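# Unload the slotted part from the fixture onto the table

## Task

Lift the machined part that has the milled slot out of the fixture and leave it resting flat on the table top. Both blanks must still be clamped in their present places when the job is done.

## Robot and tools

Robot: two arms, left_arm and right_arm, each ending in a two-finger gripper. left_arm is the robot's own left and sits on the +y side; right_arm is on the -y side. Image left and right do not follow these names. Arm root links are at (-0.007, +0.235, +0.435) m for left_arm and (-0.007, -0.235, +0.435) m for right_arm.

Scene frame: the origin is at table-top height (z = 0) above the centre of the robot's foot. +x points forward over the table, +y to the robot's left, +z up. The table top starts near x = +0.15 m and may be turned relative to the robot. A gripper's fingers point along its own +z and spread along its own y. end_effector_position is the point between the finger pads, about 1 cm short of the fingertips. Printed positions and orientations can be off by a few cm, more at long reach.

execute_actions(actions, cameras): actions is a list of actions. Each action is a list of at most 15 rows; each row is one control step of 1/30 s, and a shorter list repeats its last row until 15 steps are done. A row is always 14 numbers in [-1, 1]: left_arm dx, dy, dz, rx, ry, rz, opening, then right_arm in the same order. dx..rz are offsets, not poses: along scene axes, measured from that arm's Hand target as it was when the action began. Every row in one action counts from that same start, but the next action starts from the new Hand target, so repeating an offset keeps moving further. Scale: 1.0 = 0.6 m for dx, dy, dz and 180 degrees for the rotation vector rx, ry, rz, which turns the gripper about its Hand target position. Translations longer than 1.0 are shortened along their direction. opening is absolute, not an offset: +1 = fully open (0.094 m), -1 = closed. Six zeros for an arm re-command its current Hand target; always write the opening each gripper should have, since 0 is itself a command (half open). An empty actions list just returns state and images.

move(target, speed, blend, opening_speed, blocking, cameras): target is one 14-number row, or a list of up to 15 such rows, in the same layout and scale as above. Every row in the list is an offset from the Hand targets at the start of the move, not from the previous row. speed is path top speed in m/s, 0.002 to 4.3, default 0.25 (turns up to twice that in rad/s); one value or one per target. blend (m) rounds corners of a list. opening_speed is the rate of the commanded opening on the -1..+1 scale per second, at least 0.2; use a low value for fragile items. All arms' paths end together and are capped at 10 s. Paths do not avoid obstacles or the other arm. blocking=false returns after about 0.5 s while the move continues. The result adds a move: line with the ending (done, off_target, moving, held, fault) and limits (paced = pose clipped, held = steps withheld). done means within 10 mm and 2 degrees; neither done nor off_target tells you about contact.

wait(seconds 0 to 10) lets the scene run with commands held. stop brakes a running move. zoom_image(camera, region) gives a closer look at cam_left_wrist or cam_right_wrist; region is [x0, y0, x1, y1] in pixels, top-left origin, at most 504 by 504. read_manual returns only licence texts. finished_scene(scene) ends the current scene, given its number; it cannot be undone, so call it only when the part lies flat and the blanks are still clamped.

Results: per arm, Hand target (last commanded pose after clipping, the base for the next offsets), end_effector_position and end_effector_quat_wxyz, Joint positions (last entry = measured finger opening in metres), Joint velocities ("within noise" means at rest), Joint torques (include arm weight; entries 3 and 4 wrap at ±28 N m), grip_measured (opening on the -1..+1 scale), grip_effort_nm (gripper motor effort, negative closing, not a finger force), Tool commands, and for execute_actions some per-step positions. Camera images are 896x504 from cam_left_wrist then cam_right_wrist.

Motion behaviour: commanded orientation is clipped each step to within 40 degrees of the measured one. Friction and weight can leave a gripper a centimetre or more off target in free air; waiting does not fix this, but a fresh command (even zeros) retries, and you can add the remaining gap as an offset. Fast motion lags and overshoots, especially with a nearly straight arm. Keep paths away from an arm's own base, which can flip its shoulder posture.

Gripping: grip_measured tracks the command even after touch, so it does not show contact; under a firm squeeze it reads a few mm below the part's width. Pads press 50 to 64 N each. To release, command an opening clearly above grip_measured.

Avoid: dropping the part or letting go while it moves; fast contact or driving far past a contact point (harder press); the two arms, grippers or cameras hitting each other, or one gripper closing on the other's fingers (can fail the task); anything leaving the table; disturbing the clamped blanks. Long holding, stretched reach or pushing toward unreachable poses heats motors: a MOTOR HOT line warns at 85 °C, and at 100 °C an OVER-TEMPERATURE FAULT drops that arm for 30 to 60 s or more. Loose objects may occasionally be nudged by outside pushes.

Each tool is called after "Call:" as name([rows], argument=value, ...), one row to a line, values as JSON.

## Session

Call:
execute_actions(actions=[])

Scene clock: 0.00 s.
left_arm: end_effector_position=(+0.8496, +0.0395, +0.2595) grip_measured=+1.000 grip_effort_nm=n/a end_effector_quat_wxyz=(+0.582, -0.103, +0.805, -0.052) | right_arm: end_effector_position=(+0.4421, -0.0721, +0.2492) grip_measured=+1.000 grip_effort_nm=n/a end_effector_quat_wxyz=(+0.266, +0.686, +0.676, -0.033)
Joint positions: left_arm=[1.043 2.081 1.611 0.787 -0.34 -0.002 0.094] | right_arm=[-0.759 1.65 0.85 -0.16 0.974 1.982 0.094]
Joint velocities: within noise
Joint torques (N m): no reading
Motor temperatures (°C): left_arm=[23 27 24 24 22 23 25] | right_arm=[26 31 26 26 22 22 21]
Heat: left arm: hottest shoulder 27 °C; right arm: hottest shoulder 31 °C.
Hand target: left_arm +0.8577, +0.0400, +0.2715; +0.591, -0.107, +0.797, -0.054 | right_arm +0.4486, -0.0689, +0.2538; +0.268, +0.689, +0.673, -0.026
Tool commands: left_gripper/opening=+1.0 right_gripper/opening=+1.0
camera_calibration:
cam_left_wrist: T_world_to_cam=[[0.12781, -0.975595, 0.178548, -0.111181], [-0.800682, -0.207735, -0.561921, 0.839302], [0.585298, -0.0711413, -0.807691, -0.158996], [0, 0, 0, 1]] pos_world=[0.779284, 0.0545738, 0.363053]
cam_right_wrist: T_world_to_cam=[[-0.948719, -0.062718, -0.309837, 0.492015], [-0.123401, 0.975837, 0.18032, 0.0847062], [0.291041, 0.209307, -0.933534, 0.241148], [0, 0, 0, 1]] pos_world=[0.407053, -0.102275, 0.36229]

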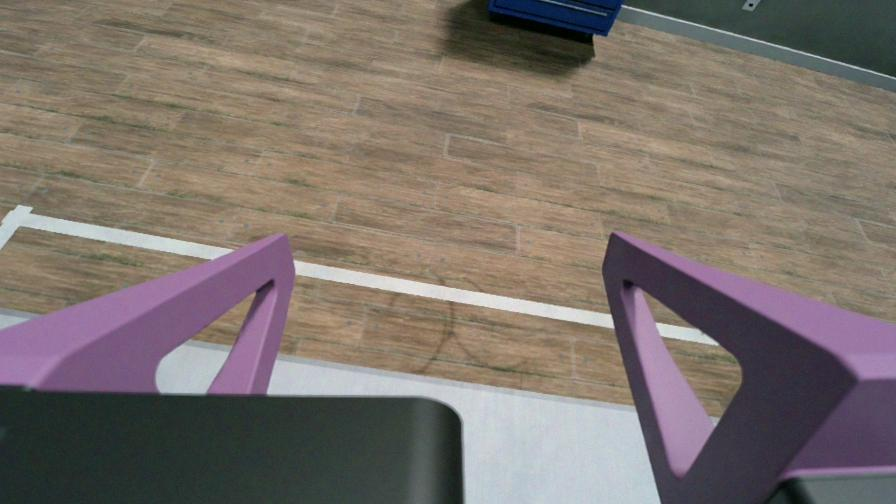

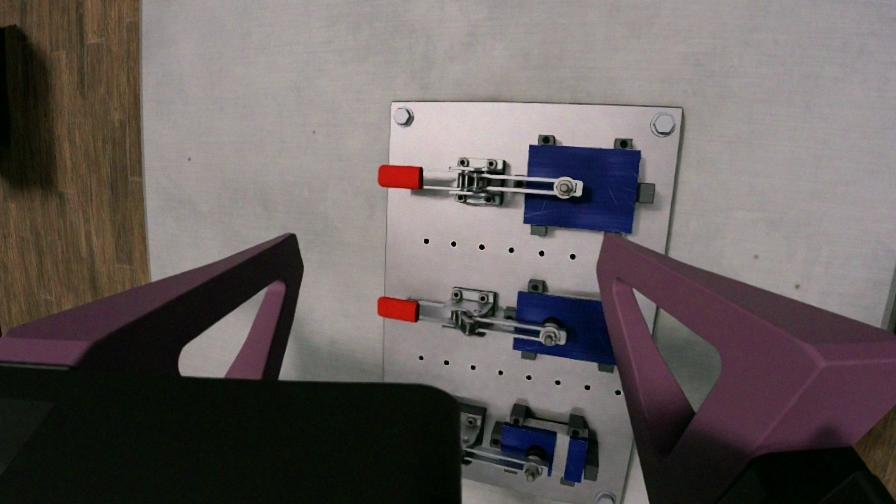

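Call:
move(target=[-0.496, 0.171, -0.219, 0.0369, 0.404, -0.0731, 0.2, 0, 0, 0, 0.111, 0, 0, -0.85], speed=0.3)

Scene clock: 54.93 s.
left_arm: end_effector_position=(+0.5584, +0.1400, +0.1441) grip_measured=+0.202 grip_effort_nm=-0.085 end_effector_quat_wxyz=(+0.003, +0.005, +1.000, -0.002) | right_arm: end_effector_position=(+0.4388, -0.0593, +0.2478) grip_measured=-0.849 grip_effort_nm=-0.056 end_effector_quat_wxyz=(+0.135, +0.721, +0.674, +0.083)
Joint positions: left_arm=[1.174 1.808 1.245 -0.408 -0.227 -0.104 0.056] | right_arm=[-0.829 1.54 0.739 0.02 0.596 1.922 0.007]
Joint velocities: within noise
Joint torques (N m): left_arm=[-4.25 -14.86 4.21 0.51 0.03 -0.1] | right_arm=[2.78 -13.1 1.52 0.94 0.21 -0.21]
Motor temperatures (°C): left_arm=[24 31 26 25 22 23 24] | right_arm=[26 34 27 26 22 22 21]
Heat: left arm: hottest shoulder 31 °C; right arm: hottest shoulder 34 °C.
Hand target: left_arm +0.5601, +0.1424, +0.1401; +0.000, +0.000, +1.000, -0.001 | right_arm +0.4488, -0.0688, +0.2539; +0.144, +0.725, +0.667, +0.092
Off the commanded pose: left_arm 0.005 m, 1 deg | right_arm 0.015 m, 2 deg.
move: off_target (right_arm)
camera_calibration:
cam_left_wrist: T_world_to_cam=[[-0.0271664, -0.999273, -0.0267334, 0.164167], [-0.813348, 0.00654854, 0.581741, 0.374473], [-0.581143, 0.0375473, -0.812935, 0.562247], [0, 0, 0, 1]] pos_world=[0.635783, 0.140484, 0.243613]
cam_right_wrist: T_world_to_cam=[[-0.952937, 0.045765, -0.299694, 0.494951], [-0.120481, 0.84996, 0.512886, -0.0191132], [0.2782, 0.524856, -0.804445, 0.230493], [0, 0, 0, 1]] pos_world=[0.405231, -0.127382, 0.343556]

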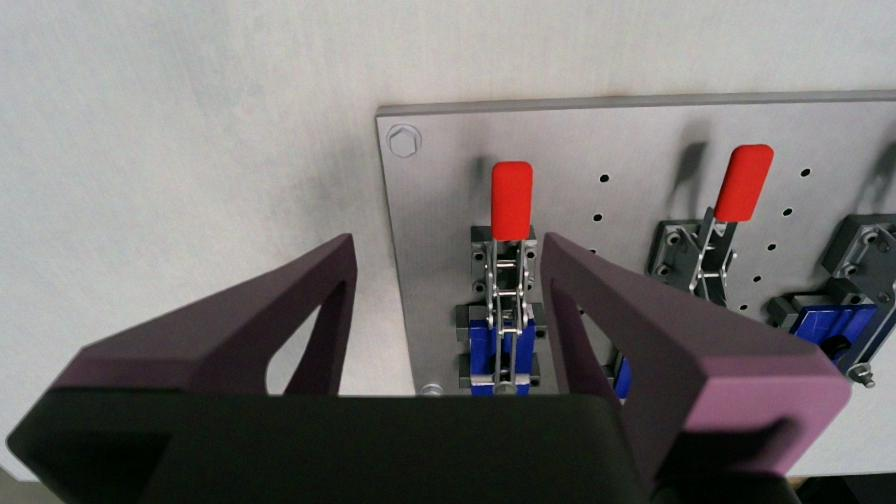

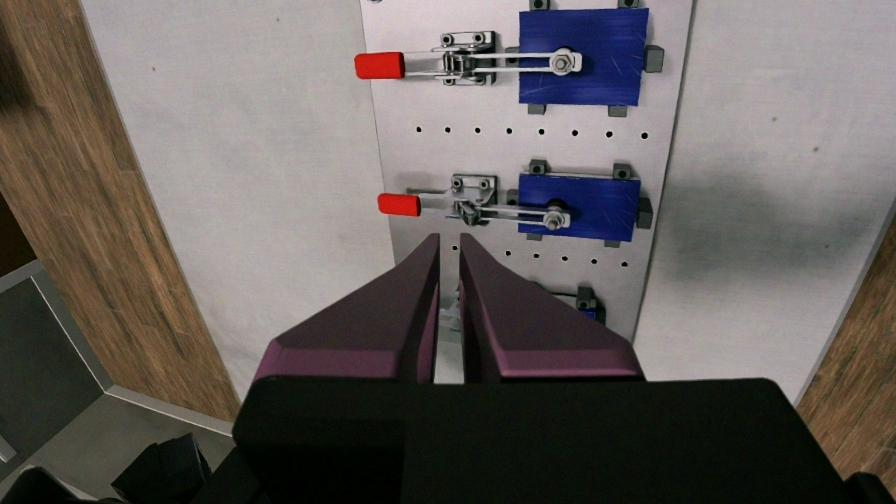

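Call:
zoom_image(camera="cam_left_wrist", region=[370, 90, 650, 400])

Scaled by 1.626 from the camera's 896x504 image, which has a finer 1280x720 frame.

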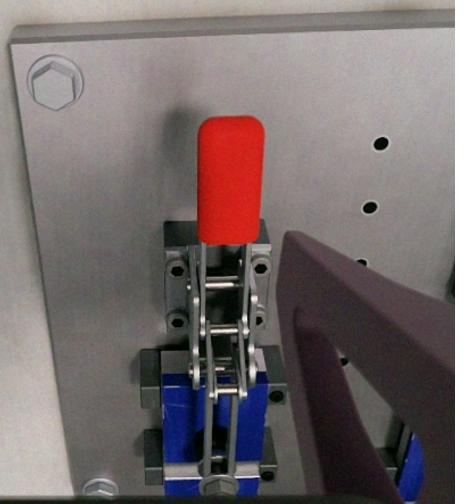

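Call:
move(target=[-0.0368, -0.0507, -0.0617, 0, 0, 0.011, 0.2, 0, 0.03, 0, 0.111, 0, 0, -0.85], speed=0.25)

Scene clock: 135.50 s.
left_arm: end_effector_position=(+0.5358, +0.1175, +0.1050) grip_measured=+0.202 grip_effort_nm=-0.105 end_effector_quat_wxyz=(-0.004, -0.010, +1.000, +0.001) | right_arm: end_effector_position=(+0.4383, -0.0417, +0.2477) grip_measured=-0.849 grip_effort_nm=-0.061 end_effector_quat_wxyz=(+0.006, +0.733, +0.652, +0.195)
Joint positions: left_arm=[1.145 1.901 1.245 -0.336 -0.247 -0.164 0.056] | right_arm=[-0.921 1.501 0.675 0.155 0.206 1.921 0.007]
Joint velocities: within noise
Joint torques (N m): left_arm=[-5.71 -15.62 3.3 1.17 -0.16 -0.19] | right_arm=[2.14 -12.81 1.28 1.17 0.03 -0.02]
Motor temperatures (°C): left_arm=[23 33 25 24 22 23 24] | right_arm=[26 33 26 26 22 22 21]
Heat: left arm: hottest shoulder 33 °C; right arm: hottest shoulder 33 °C.
Hand target: left_arm +0.5380, +0.1121, +0.1030; +0.000, -0.017, +1.000, +0.000 | right_arm +0.4486, -0.0508, +0.2539; +0.016, +0.739, +0.641, +0.206
Off the commanded pose: left_arm 0.006 m, 1 deg | right_arm 0.015 m, 2 deg.
move: off_target (right_arm)
camera_calibration:
cam_left_wrist: T_world_to_cam=[[0.00342868, -0.999487, -0.031845, 0.124131], [-0.804529, -0.0216702, 0.593517, 0.376381], [-0.593903, 0.0235853, -0.804191, 0.52566], [0, 0, 0, 1]] pos_world=[0.614575, 0.119826, 0.203295]
cam_right_wrist: T_world_to_cam=[[-0.956206, 0.137884, -0.258183, 0.488555], [-0.117947, 0.625781, 0.77103, -0.10845], [0.267878, 0.767715, -0.582112, 0.180882], [0, 0, 0, 1]] pos_world=[0.405914, -0.138364, 0.315048]

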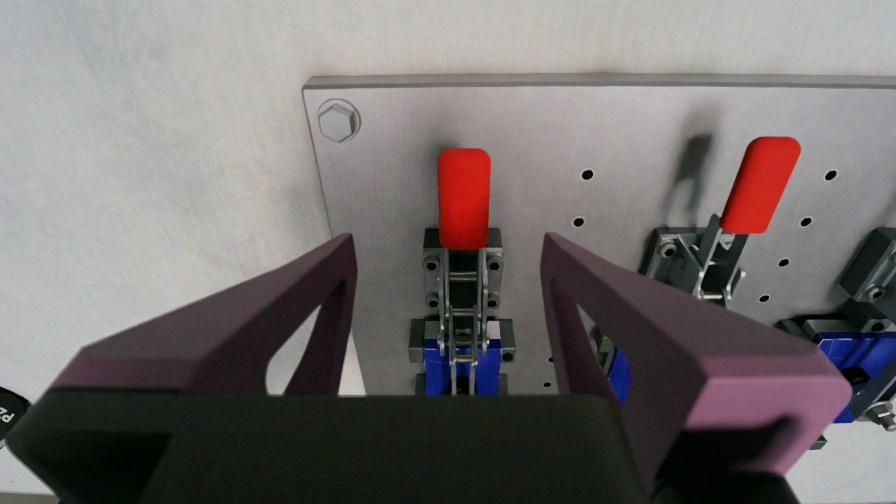

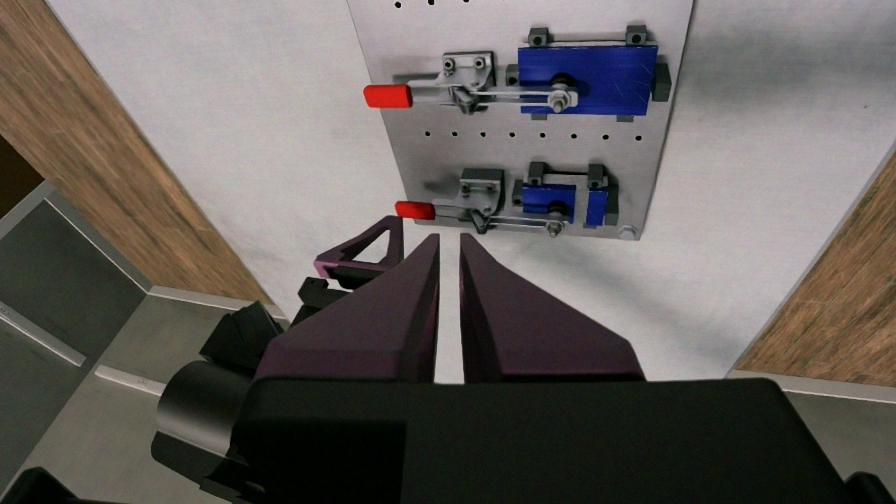

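Call:
move(target=[0.0117, -0.011, -0.065, 0, 0, 0.0055, 0.1, 0, 0, 0, 0, 0, 0, -0.85], speed=0.15)

Scene clock: 155.23 s.
left_arm: end_effector_position=(+0.5348, +0.1074, +0.0646) grip_measured=+0.102 grip_effort_nm=-0.100 end_effector_quat_wxyz=(-0.009, -0.015, +1.000, +0.002) | right_arm: end_effector_position=(+0.4383, -0.0416, +0.2477) grip_measured=-0.849 grip_effort_nm=-0.056 end_effector_quat_wxyz=(+0.006, +0.733, +0.652, +0.195)
Joint positions: left_arm=[1.145 2.008 1.314 -0.31 -0.246 -0.175 0.052] | right_arm=[-0.921 1.501 0.675 0.155 0.206 1.921 0.007]
Joint velocities: within noise
Joint torques (N m): left_arm=[-5.66 -15.09 3.64 1.07 0.02 -0.21] | right_arm=[1.96 -12.69 1.28 1.11 0.03 0]
Motor temperatures (°C): left_arm=[23 33 25 24 22 23 24] | right_arm=[26 35 26 26 22 22 20]
Heat: left arm: hottest shoulder 33 °C; right arm: hottest shoulder 35 °C.
Hand target: left_arm +0.5450, +0.1055, +0.0640; +0.000, -0.026, +1.000, -0.001 | right_arm +0.4487, -0.0508, +0.2539; +0.016, +0.739, +0.641, +0.206
Off the commanded pose: left_arm 0.010 m, 2 deg | right_arm 0.015 m, 2 deg.
move: off_target (right_arm)
camera_calibration:
cam_left_wrist: T_world_to_cam=[[0.0116854, -0.999378, -0.0332578, 0.108378], [-0.797689, -0.0293725, 0.602353, 0.395858], [-0.602955, 0.0194906, -0.797537, 0.497683], [0, 0, 0, 1]] pos_world=[0.614586, 0.110237, 0.162078]
cam_right_wrist: T_world_to_cam=[[-0.956155, 0.137958, -0.258331, 0.488687], [-0.118147, 0.62542, 0.771292, -0.10849], [0.267971, 0.767996, -0.581699, 0.180726], [0, 0, 0, 1]] pos_world=[0.406014, -0.138363, 0.315049]

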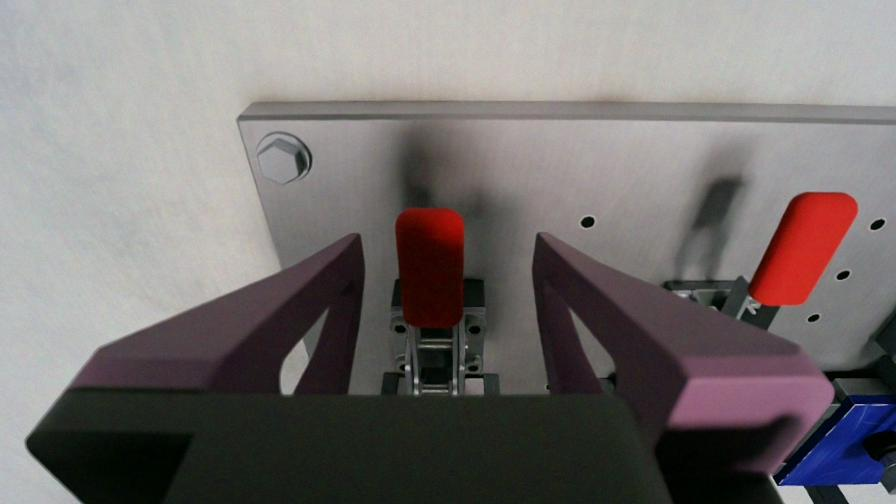

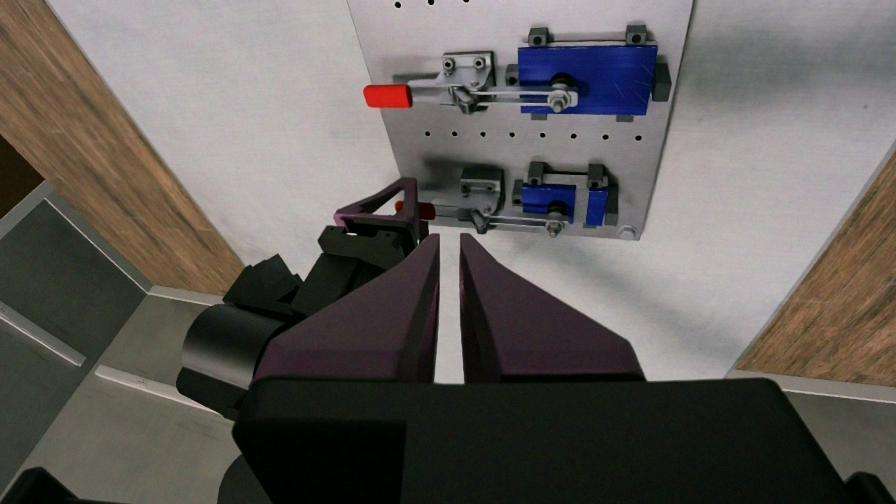

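Call:
move([
  [0.0, 0.018, 0.006, 0, 0, 0, 0.0, 0, 0, 0, 0, 0, 0, -0.85],
], speed=0.1, opening_speed=0.5, cameras=["cam_left_wrist"])

Scene clock: 167.07 s.
left_arm: end_effector_position=(+0.5353, +0.1119, +0.0633) grip_measured=+0.002 grip_effort_nm=-0.110 end_effector_quat_wxyz=(-0.010, -0.019, +1.000, +0.000) | right_arm: end_effector_position=(+0.4383, -0.0416, +0.2477) grip_measured=-0.849 grip_effort_nm=-0.061 end_effector_quat_wxyz=(+0.006, +0.733, +0.652, +0.195)
Joint positions: left_arm=[1.155 2.008 1.314 -0.309 -0.238 -0.176 0.047] | right_arm=[-0.921 1.501 0.675 0.155 0.206 1.921 0.007]
Joint velocities: within noise
Joint torques (N m): left_arm=[-4.95 -17.08 2.52 1.22 -0.06 -0.09] | right_arm=[2.08 -12.63 1.39 1.17 0.02 -0.01]
Motor temperatures (°C): left_arm=[23 32 25 24 22 23 24] | right_arm=[26 36 26 26 22 22 20]
Heat: left arm: hottest shoulder 32 °C; right arm: hottest shoulder 36 °C.
Hand target: left_arm +0.5450, +0.1162, +0.0676; +0.000, -0.026, +1.000, -0.001 | right_arm +0.4487, -0.0508, +0.2539; +0.016, +0.739, +0.641, +0.206
Off the commanded pose: left_arm 0.011 m, 1 deg | right_arm 0.015 m, 2 deg.
move: off_target (left_arm, right_arm)
camera_calibration:
cam_left_wrist: T_world_to_cam=[[0.0202826, -0.999339, -0.0301631, 0.108049], [-0.796692, -0.0343823, 0.603406, 0.397216], [-0.604045, 0.011792, -0.796863, 0.498324], [0, 0, 0, 1]] pos_world=[0.615278, 0.115758, 0.160672]
Images, in order (width x height): cam_left_wrist 896x504.

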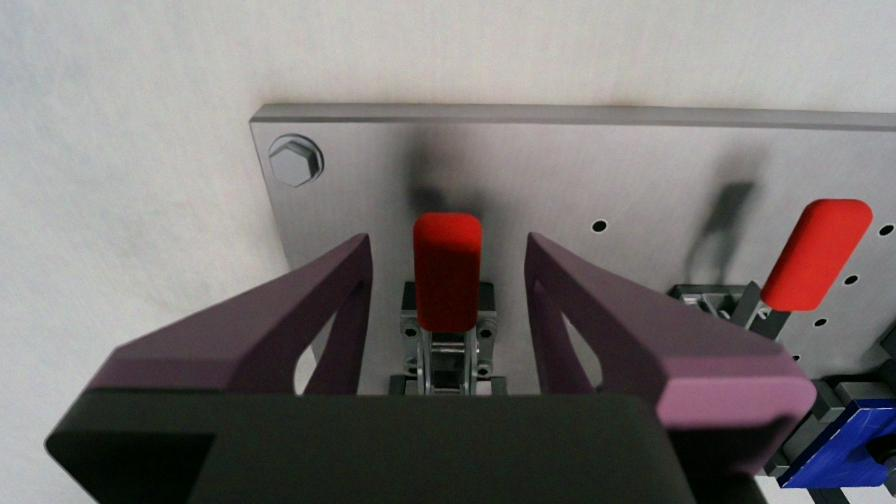

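Call:
move([
  [0.0, 0, 0.0, 0, 0, 0, -0.3, 0, 0, 0, 0, 0, 0, -0.85],
  [0.0, 0, 0.0, 0, 0, 0, -0.8, 0, 0, 0, 0, 0, 0, -0.85],
  [0.0, 0, 0.1, 0, 0, 0, -0.8, 0, 0, 0, 0, 0, 0, -0.85],
], speed=0.08, opening_speed=0.5, cameras=["cam_left_wrist"])

Scene clock: 178.07 s.
left_arm: end_effector_position=(+0.5243, +0.1127, +0.0844) grip_measured=-0.615 grip_effort_nm=-1.018 end_effector_quat_wxyz=(-0.015, -0.018, +1.000, -0.002) | right_arm: end_effector_position=(+0.4383, -0.0416, +0.2477) grip_measured=-0.849 grip_effort_nm=-0.061 end_effector_quat_wxyz=(+0.006, +0.733, +0.652, +0.195)
Joint positions: left_arm=[1.146 1.95 1.257 -0.322 -0.237 -0.183 0.018] | right_arm=[-0.921 1.501 0.675 0.155 0.206 1.921 0.007]
Joint velocities: within noise
Joint torques (N m): left_arm=[-5.89 -22.36 1.22 -1.36 -0.57 -0.22] | right_arm=[2.02 -12.75 1.32 1.18 0 -0.01]
Motor temperatures (°C): left_arm=[23 31 25 24 22 23 25] | right_arm=[26 36 26 26 22 22 20]
Heat: left arm: hottest shoulder 31 °C; right arm: hottest shoulder 36 °C.
Hand target: left_arm +0.5451, +0.1162, +0.1277; +0.000, -0.026, +1.000, -0.001 | right_arm +0.4487, -0.0508, +0.2539; +0.016, +0.739, +0.641, +0.206
Off the commanded pose: left_arm 0.048 m, 2 deg | right_arm 0.015 m, 2 deg.
move: off_target (left_arm, right_arm); target 2's new opening was sent with left_arm's hand 0.012 m and 1 deg from that target
camera_calibration:
cam_left_wrist: T_world_to_cam=[[0.0179229, -0.999497, -0.0261511, 0.110687], [-0.790134, -0.0301861, 0.61219, 0.371005], [-0.612672, 0.00969072, -0.790278, 0.512578], [0, 0, 0, 1]] pos_world=[0.605202, 0.116863, 0.180848]
Images, in order (width x height): cam_left_wrist 896x504.

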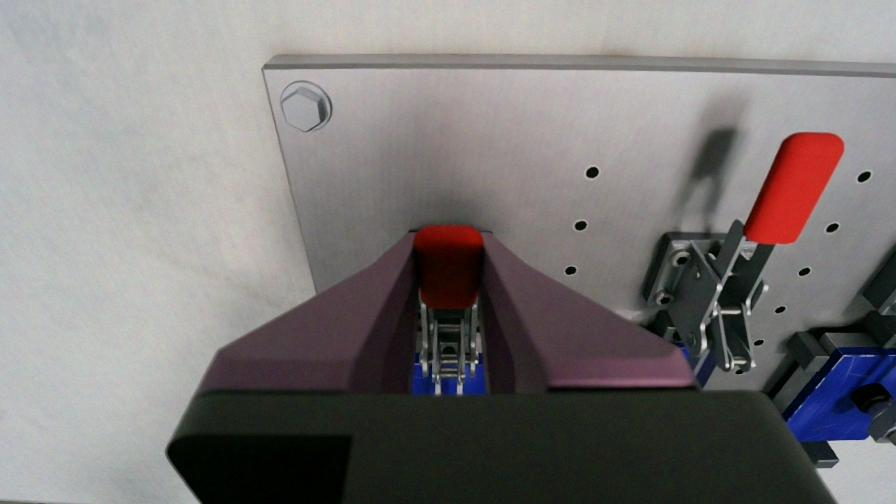

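Call:
move([
  [-0.055, 0, -0.022, 0.0042, -0.139, 0, -0.8, 0, 0, 0, 0, 0, 0, -0.85],
  [-0.09, 0, -0.018, 0.0025, -0.083, 0, -0.8, 0, 0, 0, 0, 0, 0, -0.85],
], speed=0.1)

Call:
zoom_image(camera="cam_right_wrist", region=[360, 120, 680, 300])

Scene clock: 188.10 s.
left_arm: end_effector_position=(+0.5002, +0.1126, +0.0953) grip_measured=-0.615 grip_effort_nm=-1.028 end_effector_quat_wxyz=(+0.143, -0.020, +0.990, -0.003) | right_arm: end_effector_position=(+0.4383, -0.0416, +0.2477) grip_measured=-0.849 grip_effort_nm=-0.066 end_effector_quat_wxyz=(+0.006, +0.733, +0.652, +0.195)
Joint positions: left_arm=[1.121 1.911 0.968 0.249 -0.295 -0.121 0.018] | right_arm=[-0.921 1.501 0.675 0.155 0.206 1.921 0.007]
Joint velocities: within noise
Joint torques (N m): left_arm=[-5.01 -18.61 -2.25 -0.91 -0.53 -0.29] | right_arm=[1.73 -12.81 1.32 1.09 0.02 -0.01]
Motor temperatures (°C): left_arm=[23 32 25 24 22 23 25] | right_arm=[26 36 26 26 22 22 20]
Heat: left arm: hottest shoulder 32 °C; right arm: hottest shoulder 36 °C.
Hand target: left_arm +0.4910, +0.1162, +0.1169; +0.130, -0.026, +0.991, +0.000 | right_arm +0.4487, -0.0508, +0.2539; +0.016, +0.739, +0.641, +0.206
Off the commanded pose: left_arm 0.024 m, 2 deg | right_arm 0.015 m, 2 deg.
move: off_target (left_arm, right_arm)
camera_calibration:
cam_left_wrist: T_world_to_cam=[[0.030774, -0.99927, -0.0226319, 0.104441], [-0.941452, -0.0365842, 0.335156, 0.448219], [-0.33574, 0.0109928, -0.941891, 0.382259], [0, 0, 0, 1]] pos_world=[0.547102, 0.116561, 0.212186]
cam_right_wrist: T_world_to_cam=[[-0.956155, 0.137958, -0.258331, 0.488687], [-0.118147, 0.62542, 0.771292, -0.10849], [0.267971, 0.767996, -0.581699, 0.180726], [0, 0, 0, 1]] pos_world=[0.406014, -0.138363, 0.315049]

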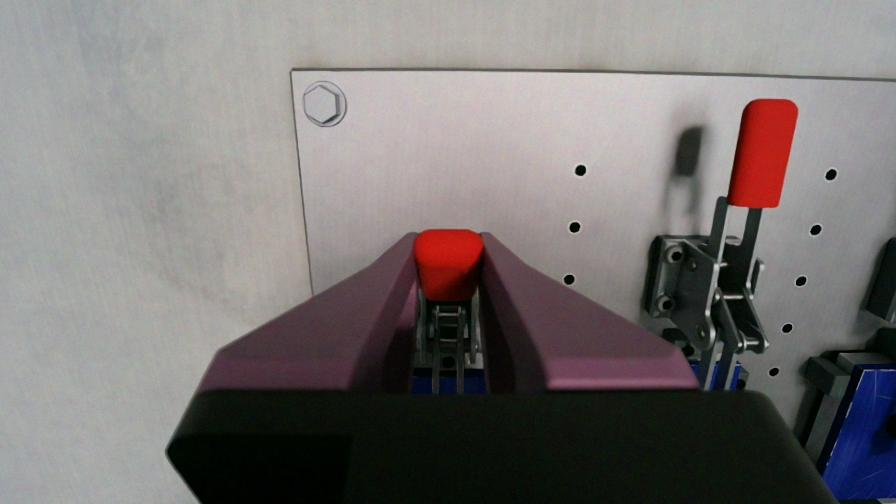

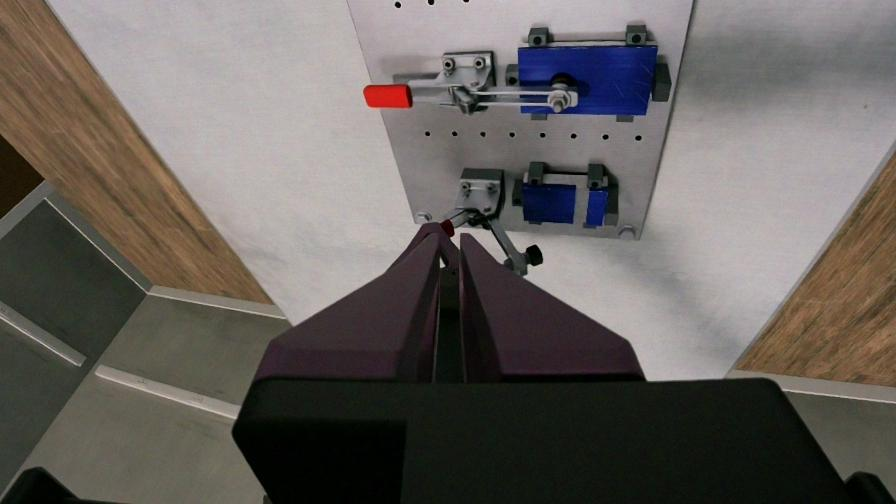

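Scaled by 1.575 from the camera's 896x504 image, which has a finer 1280x720 frame.

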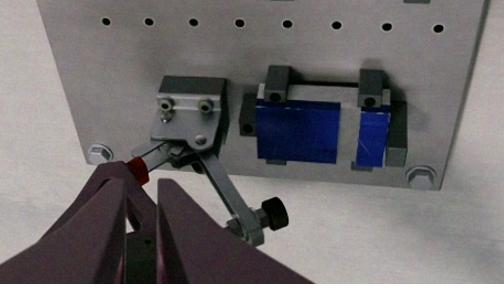

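Call:
move([
  [0.03, 0, -0.0317, 0, 0, 0, -0.8, 0, 0, 0, 0, 0, 0, -0.85],
  [0.03, 0, -0.0317, 0, 0, 0, -0.1, 0, 0, 0, 0, 0, 0, -0.85],
  [0.03, 0, 0.12, 0, 0, 0, -0.1, 0, 0, 0, 0, 0, 0, -0.85],
  [-0.15, -0.0103, 0.085, 0.0017, -0.0556, 0, 0.6, 0, 0, 0, 0, 0, 0, -0.85],
], speed=[0.1, 0.1, 0.2, 0.25])

Scene clock: 206.87 s.
left_arm: end_effector_position=(+0.4033, +0.1142, +0.1683) grip_measured=+0.597 grip_effort_nm=0.120 end_effector_quat_wxyz=(+0.215, -0.028, +0.976, +0.003) | right_arm: end_effector_position=(+0.4383, -0.0416, +0.2477) grip_measured=-0.849 grip_effort_nm=-0.056 end_effector_quat_wxyz=(+0.006, +0.733, +0.652, +0.195)
Joint positions: left_arm=[1.021 1.779 0.572 0.646 -0.405 -0.146 0.075] | right_arm=[-0.921 1.501 0.675 0.155 0.206 1.921 0.007]
Joint velocities: within noise
Joint torques (N m): left_arm=[-4.95 -9.35 -0.99 1.89 -0.24 -0.08] | right_arm=[2.2 -12.81 1.39 1.1 0.01 0]
Motor temperatures (°C): left_arm=[23 34 25 24 22 23 25] | right_arm=[26 36 26 26 22 22 20]
Heat: left arm: hottest shoulder 34 °C; right arm: hottest shoulder 36 °C.
Hand target: left_arm +0.4010, +0.1100, +0.1679; +0.216, -0.025, +0.976, +0.000 | right_arm +0.4487, -0.0508, +0.2539; +0.016, +0.739, +0.641, +0.206
Off the commanded pose: left_arm 0.005 m, 0 deg | right_arm 0.015 m, 2 deg.
move: off_target (right_arm)
camera_calibration:
cam_left_wrist: T_world_to_cam=[[0.0533362, -0.998196, -0.0275658, 0.102384], [-0.979448, -0.0576719, 0.193274, 0.374206], [-0.194515, 0.0166908, -0.980757, 0.367391], [0, 0, 0, 1]] pos_world=[0.432517, 0.117649, 0.290819]
cam_right_wrist: T_world_to_cam=[[-0.956155, 0.137958, -0.258331, 0.488687], [-0.118147, 0.62542, 0.771292, -0.10849], [0.267971, 0.767996, -0.581699, 0.180726], [0, 0, 0, 1]] pos_world=[0.406014, -0.138363, 0.315049]

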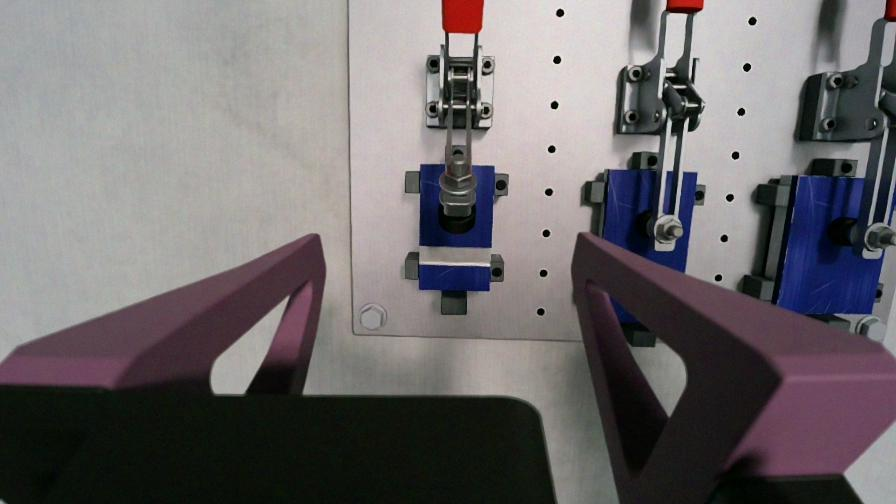

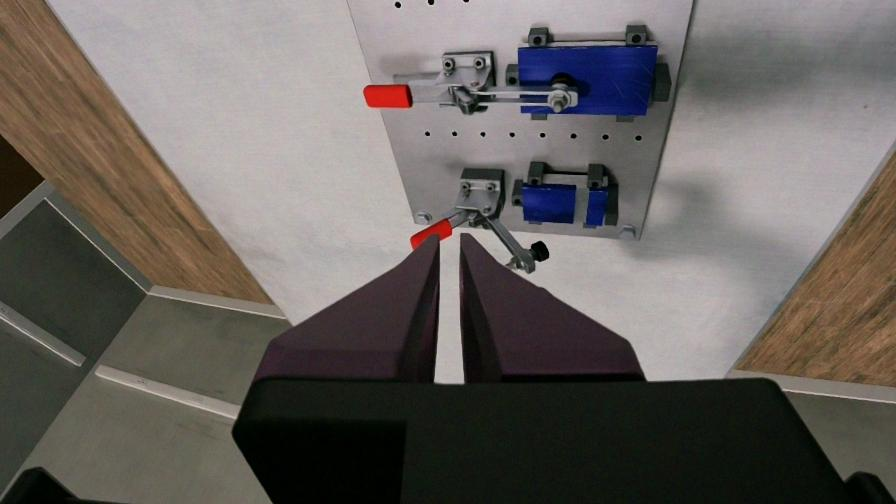

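Call:
move([
  [-0.0025, -0.01, -0.1557, 0.0022, -0.0722, -0.0083, 0.35, 0, 0, 0, 0, 0, 0, -0.85],
], speed=0.2)

Call:
zoom_image(camera="cam_right_wrist", region=[360, 120, 680, 300])

Scene clock: 275.40 s.
left_arm: end_effector_position=(+0.3970, +0.1007, +0.0755) grip_measured=+0.352 grip_effort_nm=-0.095 end_effector_quat_wxyz=(+0.320, -0.016, +0.947, -0.006) | right_arm: end_effector_position=(+0.4383, -0.0416, +0.2477) grip_measured=-0.849 grip_effort_nm=-0.056 end_effector_quat_wxyz=(+0.006, +0.733, +0.652, +0.195)
Joint positions: left_arm=[1.061 2.254 0.713 1.223 -0.358 -0.021 0.064] | right_arm=[-0.921 1.501 0.675 0.155 0.206 1.921 0.007]
Joint velocities: within noise
Joint torques (N m): left_arm=[-4.13 -9.52 -2.43 2.39 0.02 0.19] | right_arm=[1.96 -12.69 1.36 1.1 0.03 -0.01]
Motor temperatures (°C): left_arm=[23 30 24 24 22 23 25] | right_arm=[26 36 26 26 22 22 20]
Heat: left arm: hottest shoulder 30 °C; right arm: hottest shoulder 36 °C.
Hand target: left_arm +0.3995, +0.1042, +0.0744; +0.325, -0.012, +0.945, -0.002 | right_arm +0.4487, -0.0508, +0.2539; +0.016, +0.739, +0.641, +0.206
Off the commanded pose: left_arm 0.004 m, 1 deg | right_arm 0.015 m, 2 deg.
move: off_target (right_arm)
camera_calibration:
cam_left_wrist: T_world_to_cam=[[0.0314681, -0.999437, -0.01165, 0.0941924], [-0.999229, -0.0311834, -0.0238593, 0.406646], [0.0234826, 0.0123918, -0.999647, 0.190756], [0, 0, 0, 1]] pos_world=[0.398889, 0.104456, 0.201489]
cam_right_wrist: T_world_to_cam=[[-0.956155, 0.137958, -0.258331, 0.488687], [-0.118147, 0.62542, 0.771292, -0.10849], [0.267971, 0.767996, -0.581699, 0.180726], [0, 0, 0, 1]] pos_world=[0.406014, -0.138363, 0.315049]

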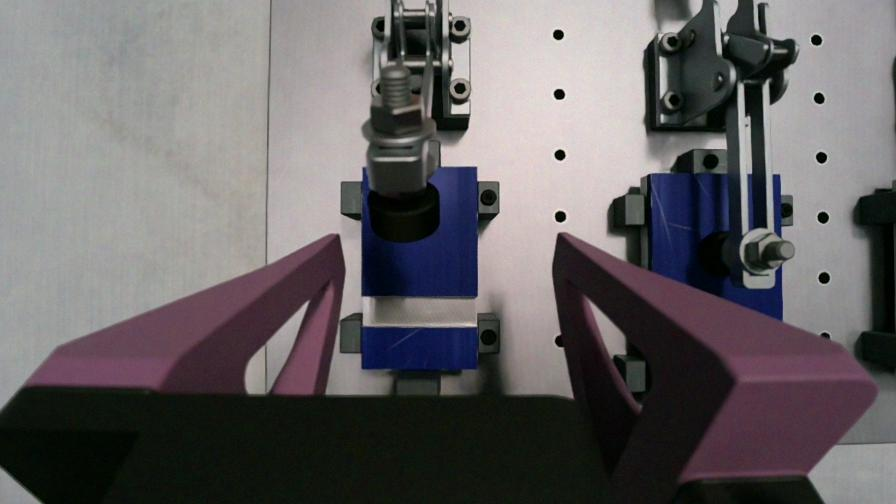

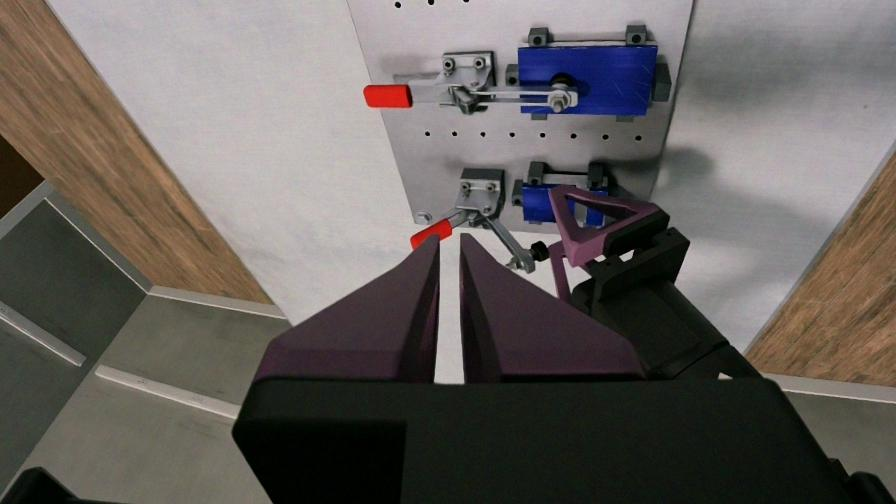

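Scaled by 1.575 from the camera's 896x504 image, which has a finer 1280x720 frame.

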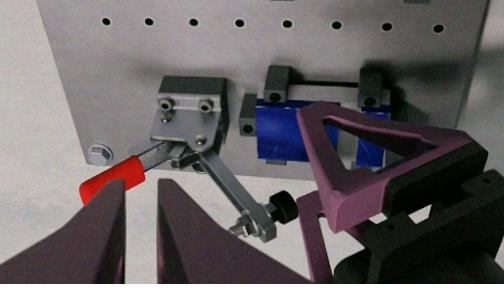

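Call:
move([
  [0.0017, 0.0142, -0.0473, 0, 0, 0, 0.3, 0, 0, 0, 0, 0, 0, -0.85],
], speed=0.1)

Call:
zoom_image(camera="cam_right_wrist", region=[460, 140, 680, 300])

Scene clock: 300.53 s.
left_arm: end_effector_position=(+0.3992, +0.1098, +0.0475) grip_measured=+0.302 grip_effort_nm=-0.090 end_effector_quat_wxyz=(+0.321, -0.017, +0.947, -0.006) | right_arm: end_effector_position=(+0.4383, -0.0416, +0.2477) grip_measured=-0.849 grip_effort_nm=-0.061 end_effector_quat_wxyz=(+0.006, +0.733, +0.652, +0.195)
Joint positions: left_arm=[1.103 2.323 0.774 1.238 -0.32 -0.008 0.061] | right_arm=[-0.921 1.501 0.675 0.155 0.206 1.921 0.007]
Joint velocities: within noise
Joint torques (N m): left_arm=[-4.89 -9.64 -2.65 2.32 0.01 0.19] | right_arm=[2.49 -12.69 1.42 1.09 0.03 -0.01]
Motor temperatures (°C): left_arm=[23 30 24 24 22 23 25] | right_arm=[25 36 26 26 22 22 20]
Heat: left arm: hottest shoulder 30 °C; right arm: hottest shoulder 36 °C.
Hand target: left_arm +0.4007, +0.1126, +0.0461; +0.326, -0.012, +0.945, -0.002 | right_arm +0.4487, -0.0508, +0.2539; +0.016, +0.739, +0.641, +0.206
Off the commanded pose: left_arm 0.004 m, 1 deg | right_arm 0.015 m, 2 deg.
move: off_target (right_arm)
camera_calibration:
cam_left_wrist: T_world_to_cam=[[0.0329869, -0.999387, -0.0117653, 0.1023], [-0.999145, -0.0326806, -0.0253381, 0.408747], [0.0249381, 0.0125911, -0.99961, 0.161992], [0, 0, 0, 1]] pos_world=[0.400983, 0.113556, 0.173489]
cam_right_wrist: T_world_to_cam=[[-0.956155, 0.137958, -0.258331, 0.488687], [-0.118147, 0.62542, 0.771292, -0.10849], [0.267971, 0.767996, -0.581699, 0.180726], [0, 0, 0, 1]] pos_world=[0.406014, -0.138363, 0.315049]

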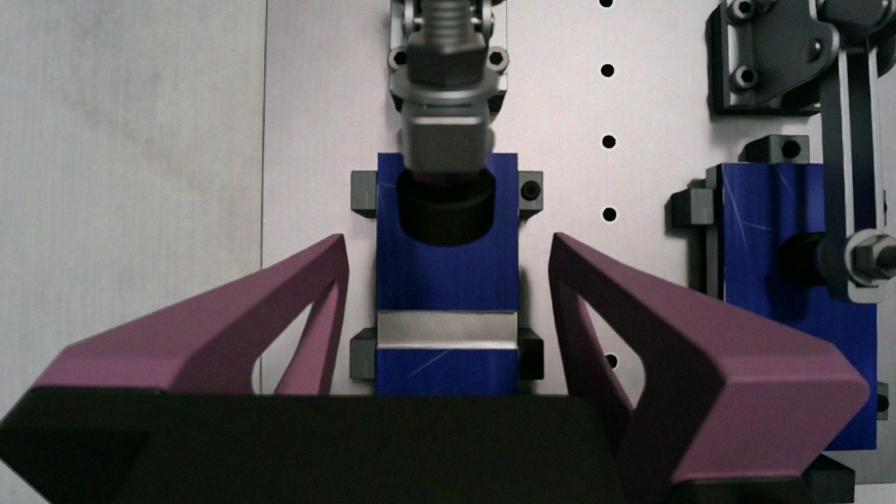

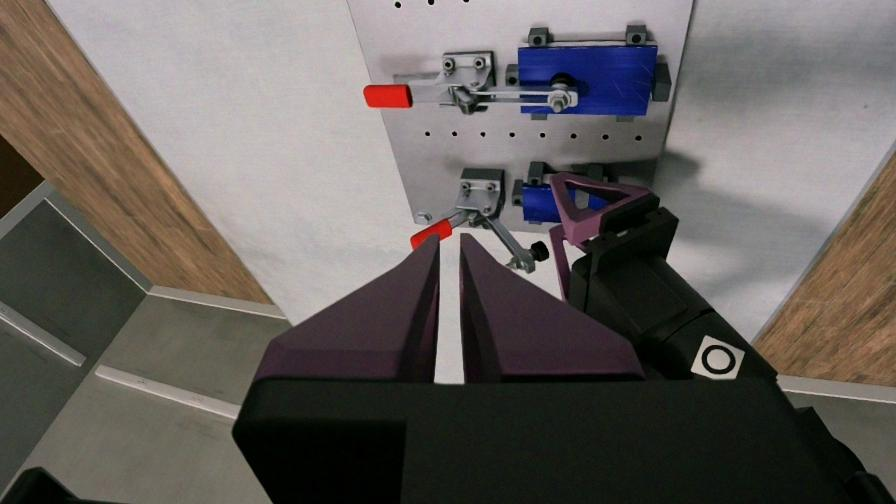

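Scaled by 2.291 from the camera's 896x504 image, which has a finer 1280x720 frame.

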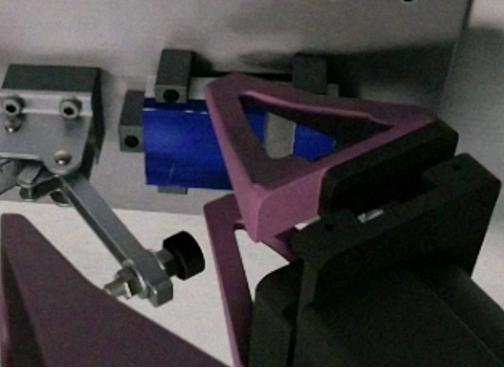

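Call:
move([
  [0, 0, 0, 0, 0, 0, -0.27, 0, 0, 0, 0, 0, 0, -0.85],
], speed=0.1, opening_speed=0.4, cameras=["cam_left_wrist"])

Scene clock: 306.90 s.
left_arm: end_effector_position=(+0.3993, +0.1100, +0.0475) grip_measured=-0.136 grip_effort_nm=-1.018 end_effector_quat_wxyz=(+0.321, -0.016, +0.947, -0.005) | right_arm: end_effector_position=(+0.4383, -0.0416, +0.2477) grip_measured=-0.849 grip_effort_nm=-0.061 end_effector_quat_wxyz=(+0.006, +0.733, +0.652, +0.195)
Joint positions: left_arm=[1.103 2.323 0.774 1.238 -0.32 -0.006 0.041] | right_arm=[-0.921 1.501 0.675 0.155 0.206 1.921 0.007]
Joint velocities: within noise
Joint torques (N m): left_arm=[-4.42 -9.29 -2.74 2.54 0 0.16] | right_arm=[2.08 -12.69 1.39 1.16 0.01 -0.01]
Motor temperatures (°C): left_arm=[23 30 24 24 22 23 25] | right_arm=[25 36 26 26 22 22 20]
Heat: left arm: hottest shoulder 30 °C; right arm: hottest shoulder 36 °C.
Hand target: left_arm +0.4007, +0.1126, +0.0461; +0.326, -0.012, +0.945, -0.002 | right_arm +0.4487, -0.0508, +0.2539; +0.016, +0.739, +0.641, +0.206
Off the commanded pose: left_arm 0.003 m, 1 deg | right_arm 0.015 m, 2 deg.
move: off_target (right_arm)
camera_calibration:
cam_left_wrist: T_world_to_cam=[[0.031823, -0.999408, -0.0130835, 0.102994], [-0.999174, -0.031479, -0.0257015, 0.408686], [0.0252745, 0.0138905, -0.999584, 0.161706], [0, 0, 0, 1]] pos_world=[0.400984, 0.113552, 0.173491]
Images, in order (width x height): cam_left_wrist 896x504.

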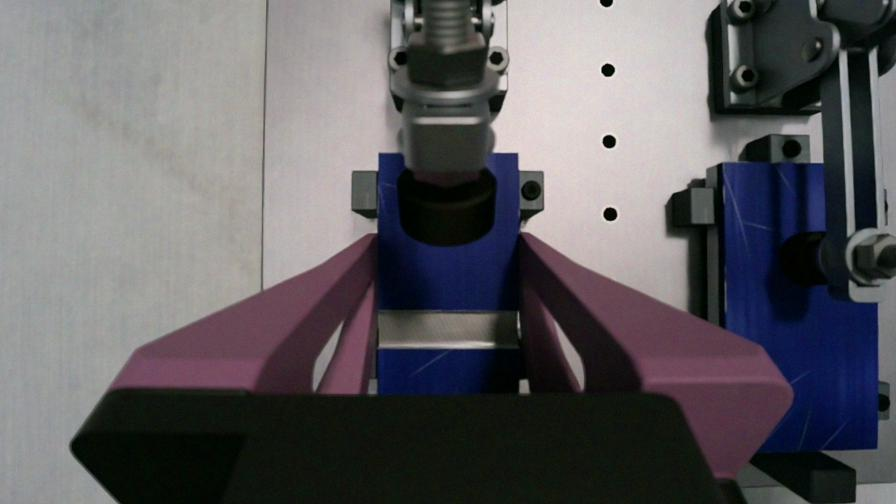

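Call:
move([
  [0, 0, 0.043, 0, 0, 0, -0.27, 0, 0, 0, 0, 0, 0, -0.85],
  [-0.1, 0, 0.07, 0, 0, 0, -0.27, 0, 0, 0, 0, 0, 0, -0.85],
  [-0.033, 0.255, 0.085, 0, 0, 0, -0.27, 0, 0, 0, 0, 0, 0, -0.85],
], speed=[0.08, 0.12, 0.2], blend=[0, 0.01, 0])

Scene clock: 322.97 s.
left_arm: end_effector_position=(+0.3854, +0.2667, +0.0891) grip_measured=-0.137 grip_effort_nm=-1.018 end_effector_quat_wxyz=(+0.329, -0.021, +0.944, -0.003) | right_arm: end_effector_position=(+0.4383, -0.0416, +0.2477) grip_measured=-0.849 grip_effort_nm=-0.066 end_effector_quat_wxyz=(+0.006, +0.733, +0.652, +0.195)
Joint positions: left_arm=[1.489 2.188 0.586 1.324 0.043 0.101 0.041] | right_arm=[-0.921 1.501 0.675 0.155 0.206 1.921 0.007]
Joint velocities: within noise
Joint torques (N m): left_arm=[-1.55 -11.16 -5.93 1.85 0.07 0.1] | right_arm=[2.14 -12.34 1.35 1.09 0.03 -0.01]
Motor temperatures (°C): left_arm=[23 30 24 24 22 23 25] | right_arm=[25 36 26 26 22 22 20]
Heat: left arm: hottest shoulder 30 °C; right arm: hottest shoulder 36 °C.
Hand target: left_arm +0.3808, +0.2655, +0.0971; +0.326, -0.012, +0.945, -0.002 | right_arm +0.4487, -0.0508, +0.2539; +0.016, +0.739, +0.641, +0.206
Off the commanded pose: left_arm 0.009 m, 1 deg | right_arm 0.015 m, 2 deg.
move: off_target (right_arm)
camera_calibration:
cam_left_wrist: T_world_to_cam=[[0.0428186, -0.998979, -0.0144038, 0.256388], [-0.99821, -0.0421744, -0.0423933, 0.404746], [0.0417426, 0.0161932, -0.998997, 0.194437], [0, 0, 0, 1]] pos_world=[0.384927, 0.270048, 0.215094]
cam_right_wrist: T_world_to_cam=[[-0.956155, 0.137958, -0.258331, 0.488687], [-0.118147, 0.62542, 0.771292, -0.10849], [0.267971, 0.767996, -0.581699, 0.180726], [0, 0, 0, 1]] pos_world=[0.406014, -0.138363, 0.315049]

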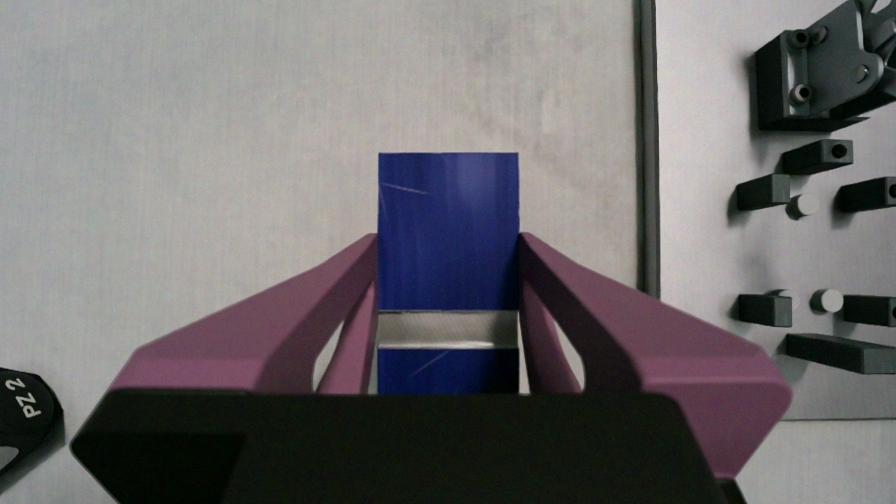

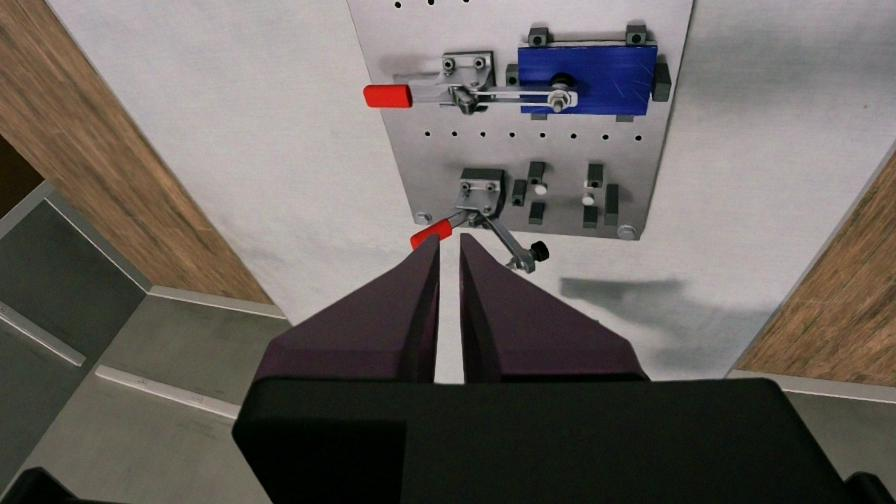

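Call:
move([
  [0, 0, -0.1, 0, 0, 0, -0.27, 0, 0, 0, 0, 0, 0, -0.85],
], speed=0.15, cameras=[])

Call:
move([
  [0, 0, -0.015, 0, 0, 0, -0.27, 0, 0, 0, 0, 0, 0, -0.85],
], speed=0.03, cameras=["cam_left_wrist"])

Scene clock: 328.30 s.
left_arm: end_effector_position=(+0.3763, +0.2615, +0.0348) grip_measured=-0.137 grip_effort_nm=-1.013 end_effector_quat_wxyz=(+0.316, -0.019, +0.948, -0.008) | right_arm: end_effector_position=(+0.4383, -0.0416, +0.2477) grip_measured=-0.849 grip_effort_nm=-0.061 end_effector_quat_wxyz=(+0.006, +0.733, +0.652, +0.195)
Joint positions: left_arm=[1.489 2.336 0.707 1.324 0.05 0.104 0.041] | right_arm=[-0.921 1.501 0.675 0.155 0.206 1.921 0.007]
Joint velocities: within noise
Joint torques (N m): left_arm=[-0.32 -9.41 -3.64 2.62 0.09 0.19] | right_arm=[2.2 -12.75 1.4 1.1 0.03 -0.01]
Motor temperatures (°C): left_arm=[23 30 24 24 22 23 25] | right_arm=[25 36 26 26 22 22 20]
Heat: left arm: hottest shoulder 30 °C; right arm: hottest shoulder 36 °C.
Hand target: left_arm +0.3809, +0.2655, +0.0370; +0.326, -0.012, +0.945, -0.002 | right_arm +0.4487, -0.0508, +0.2539; +0.016, +0.739, +0.641, +0.206
Off the commanded pose: left_arm 0.006 m, 2 deg | right_arm 0.015 m, 2 deg.
move: off_target (right_arm)
No camera images: "cameras" was empty.

Scene clock: 329.17 s.
left_arm: end_effector_position=(+0.3787, +0.2615, +0.0275) grip_measured=-0.137 grip_effort_nm=-1.023 end_effector_quat_wxyz=(+0.319, -0.018, +0.948, -0.007) | right_arm: end_effector_position=(+0.4383, -0.0416, +0.2477) grip_measured=-0.849 grip_effort_nm=-0.056 end_effector_quat_wxyz=(+0.006, +0.733, +0.652, +0.195)
Joint positions: left_arm=[1.489 2.354 0.73 1.324 0.051 0.105 0.041] | right_arm=[-0.921 1.501 0.675 0.155 0.206 1.921 0.007]
Joint velocities: within noise
Joint torques (N m): left_arm=[-1.61 -9.82 -3.37 2.56 0.08 0.14] | right_arm=[2.02 -12.81 1.36 1.14 0.04 0.02]
Motor temperatures (°C): left_arm=[23 30 24 24 22 23 25] | right_arm=[25 36 26 26 22 22 20]
Heat: left arm: hottest shoulder 30 °C; right arm: hottest shoulder 36 °C.
Hand target: left_arm +0.3809, +0.2656, +0.0281; +0.326, -0.012, +0.945, -0.002 | right_arm +0.4487, -0.0508, +0.2539; +0.016, +0.739, +0.641, +0.206
Off the commanded pose: left_arm 0.005 m, 1 deg | right_arm 0.015 m, 2 deg.
move: off_target (right_arm)
camera_calibration:
cam_left_wrist: T_world_to_cam=[[0.0338591, -0.999393, -0.00821134, 0.25396], [-0.999226, -0.0336867, -0.0202965, 0.392866], [0.0200076, 0.00889221, -0.99976, 0.143359], [0, 0, 0, 1]] pos_world=[0.381095, 0.265766, 0.153384]
Images, in order (width x height): cam_left_wrist 896x504.

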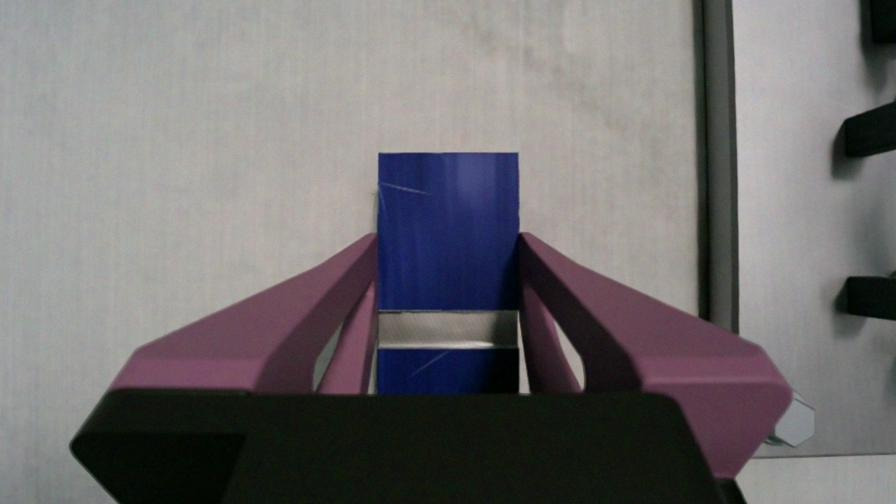

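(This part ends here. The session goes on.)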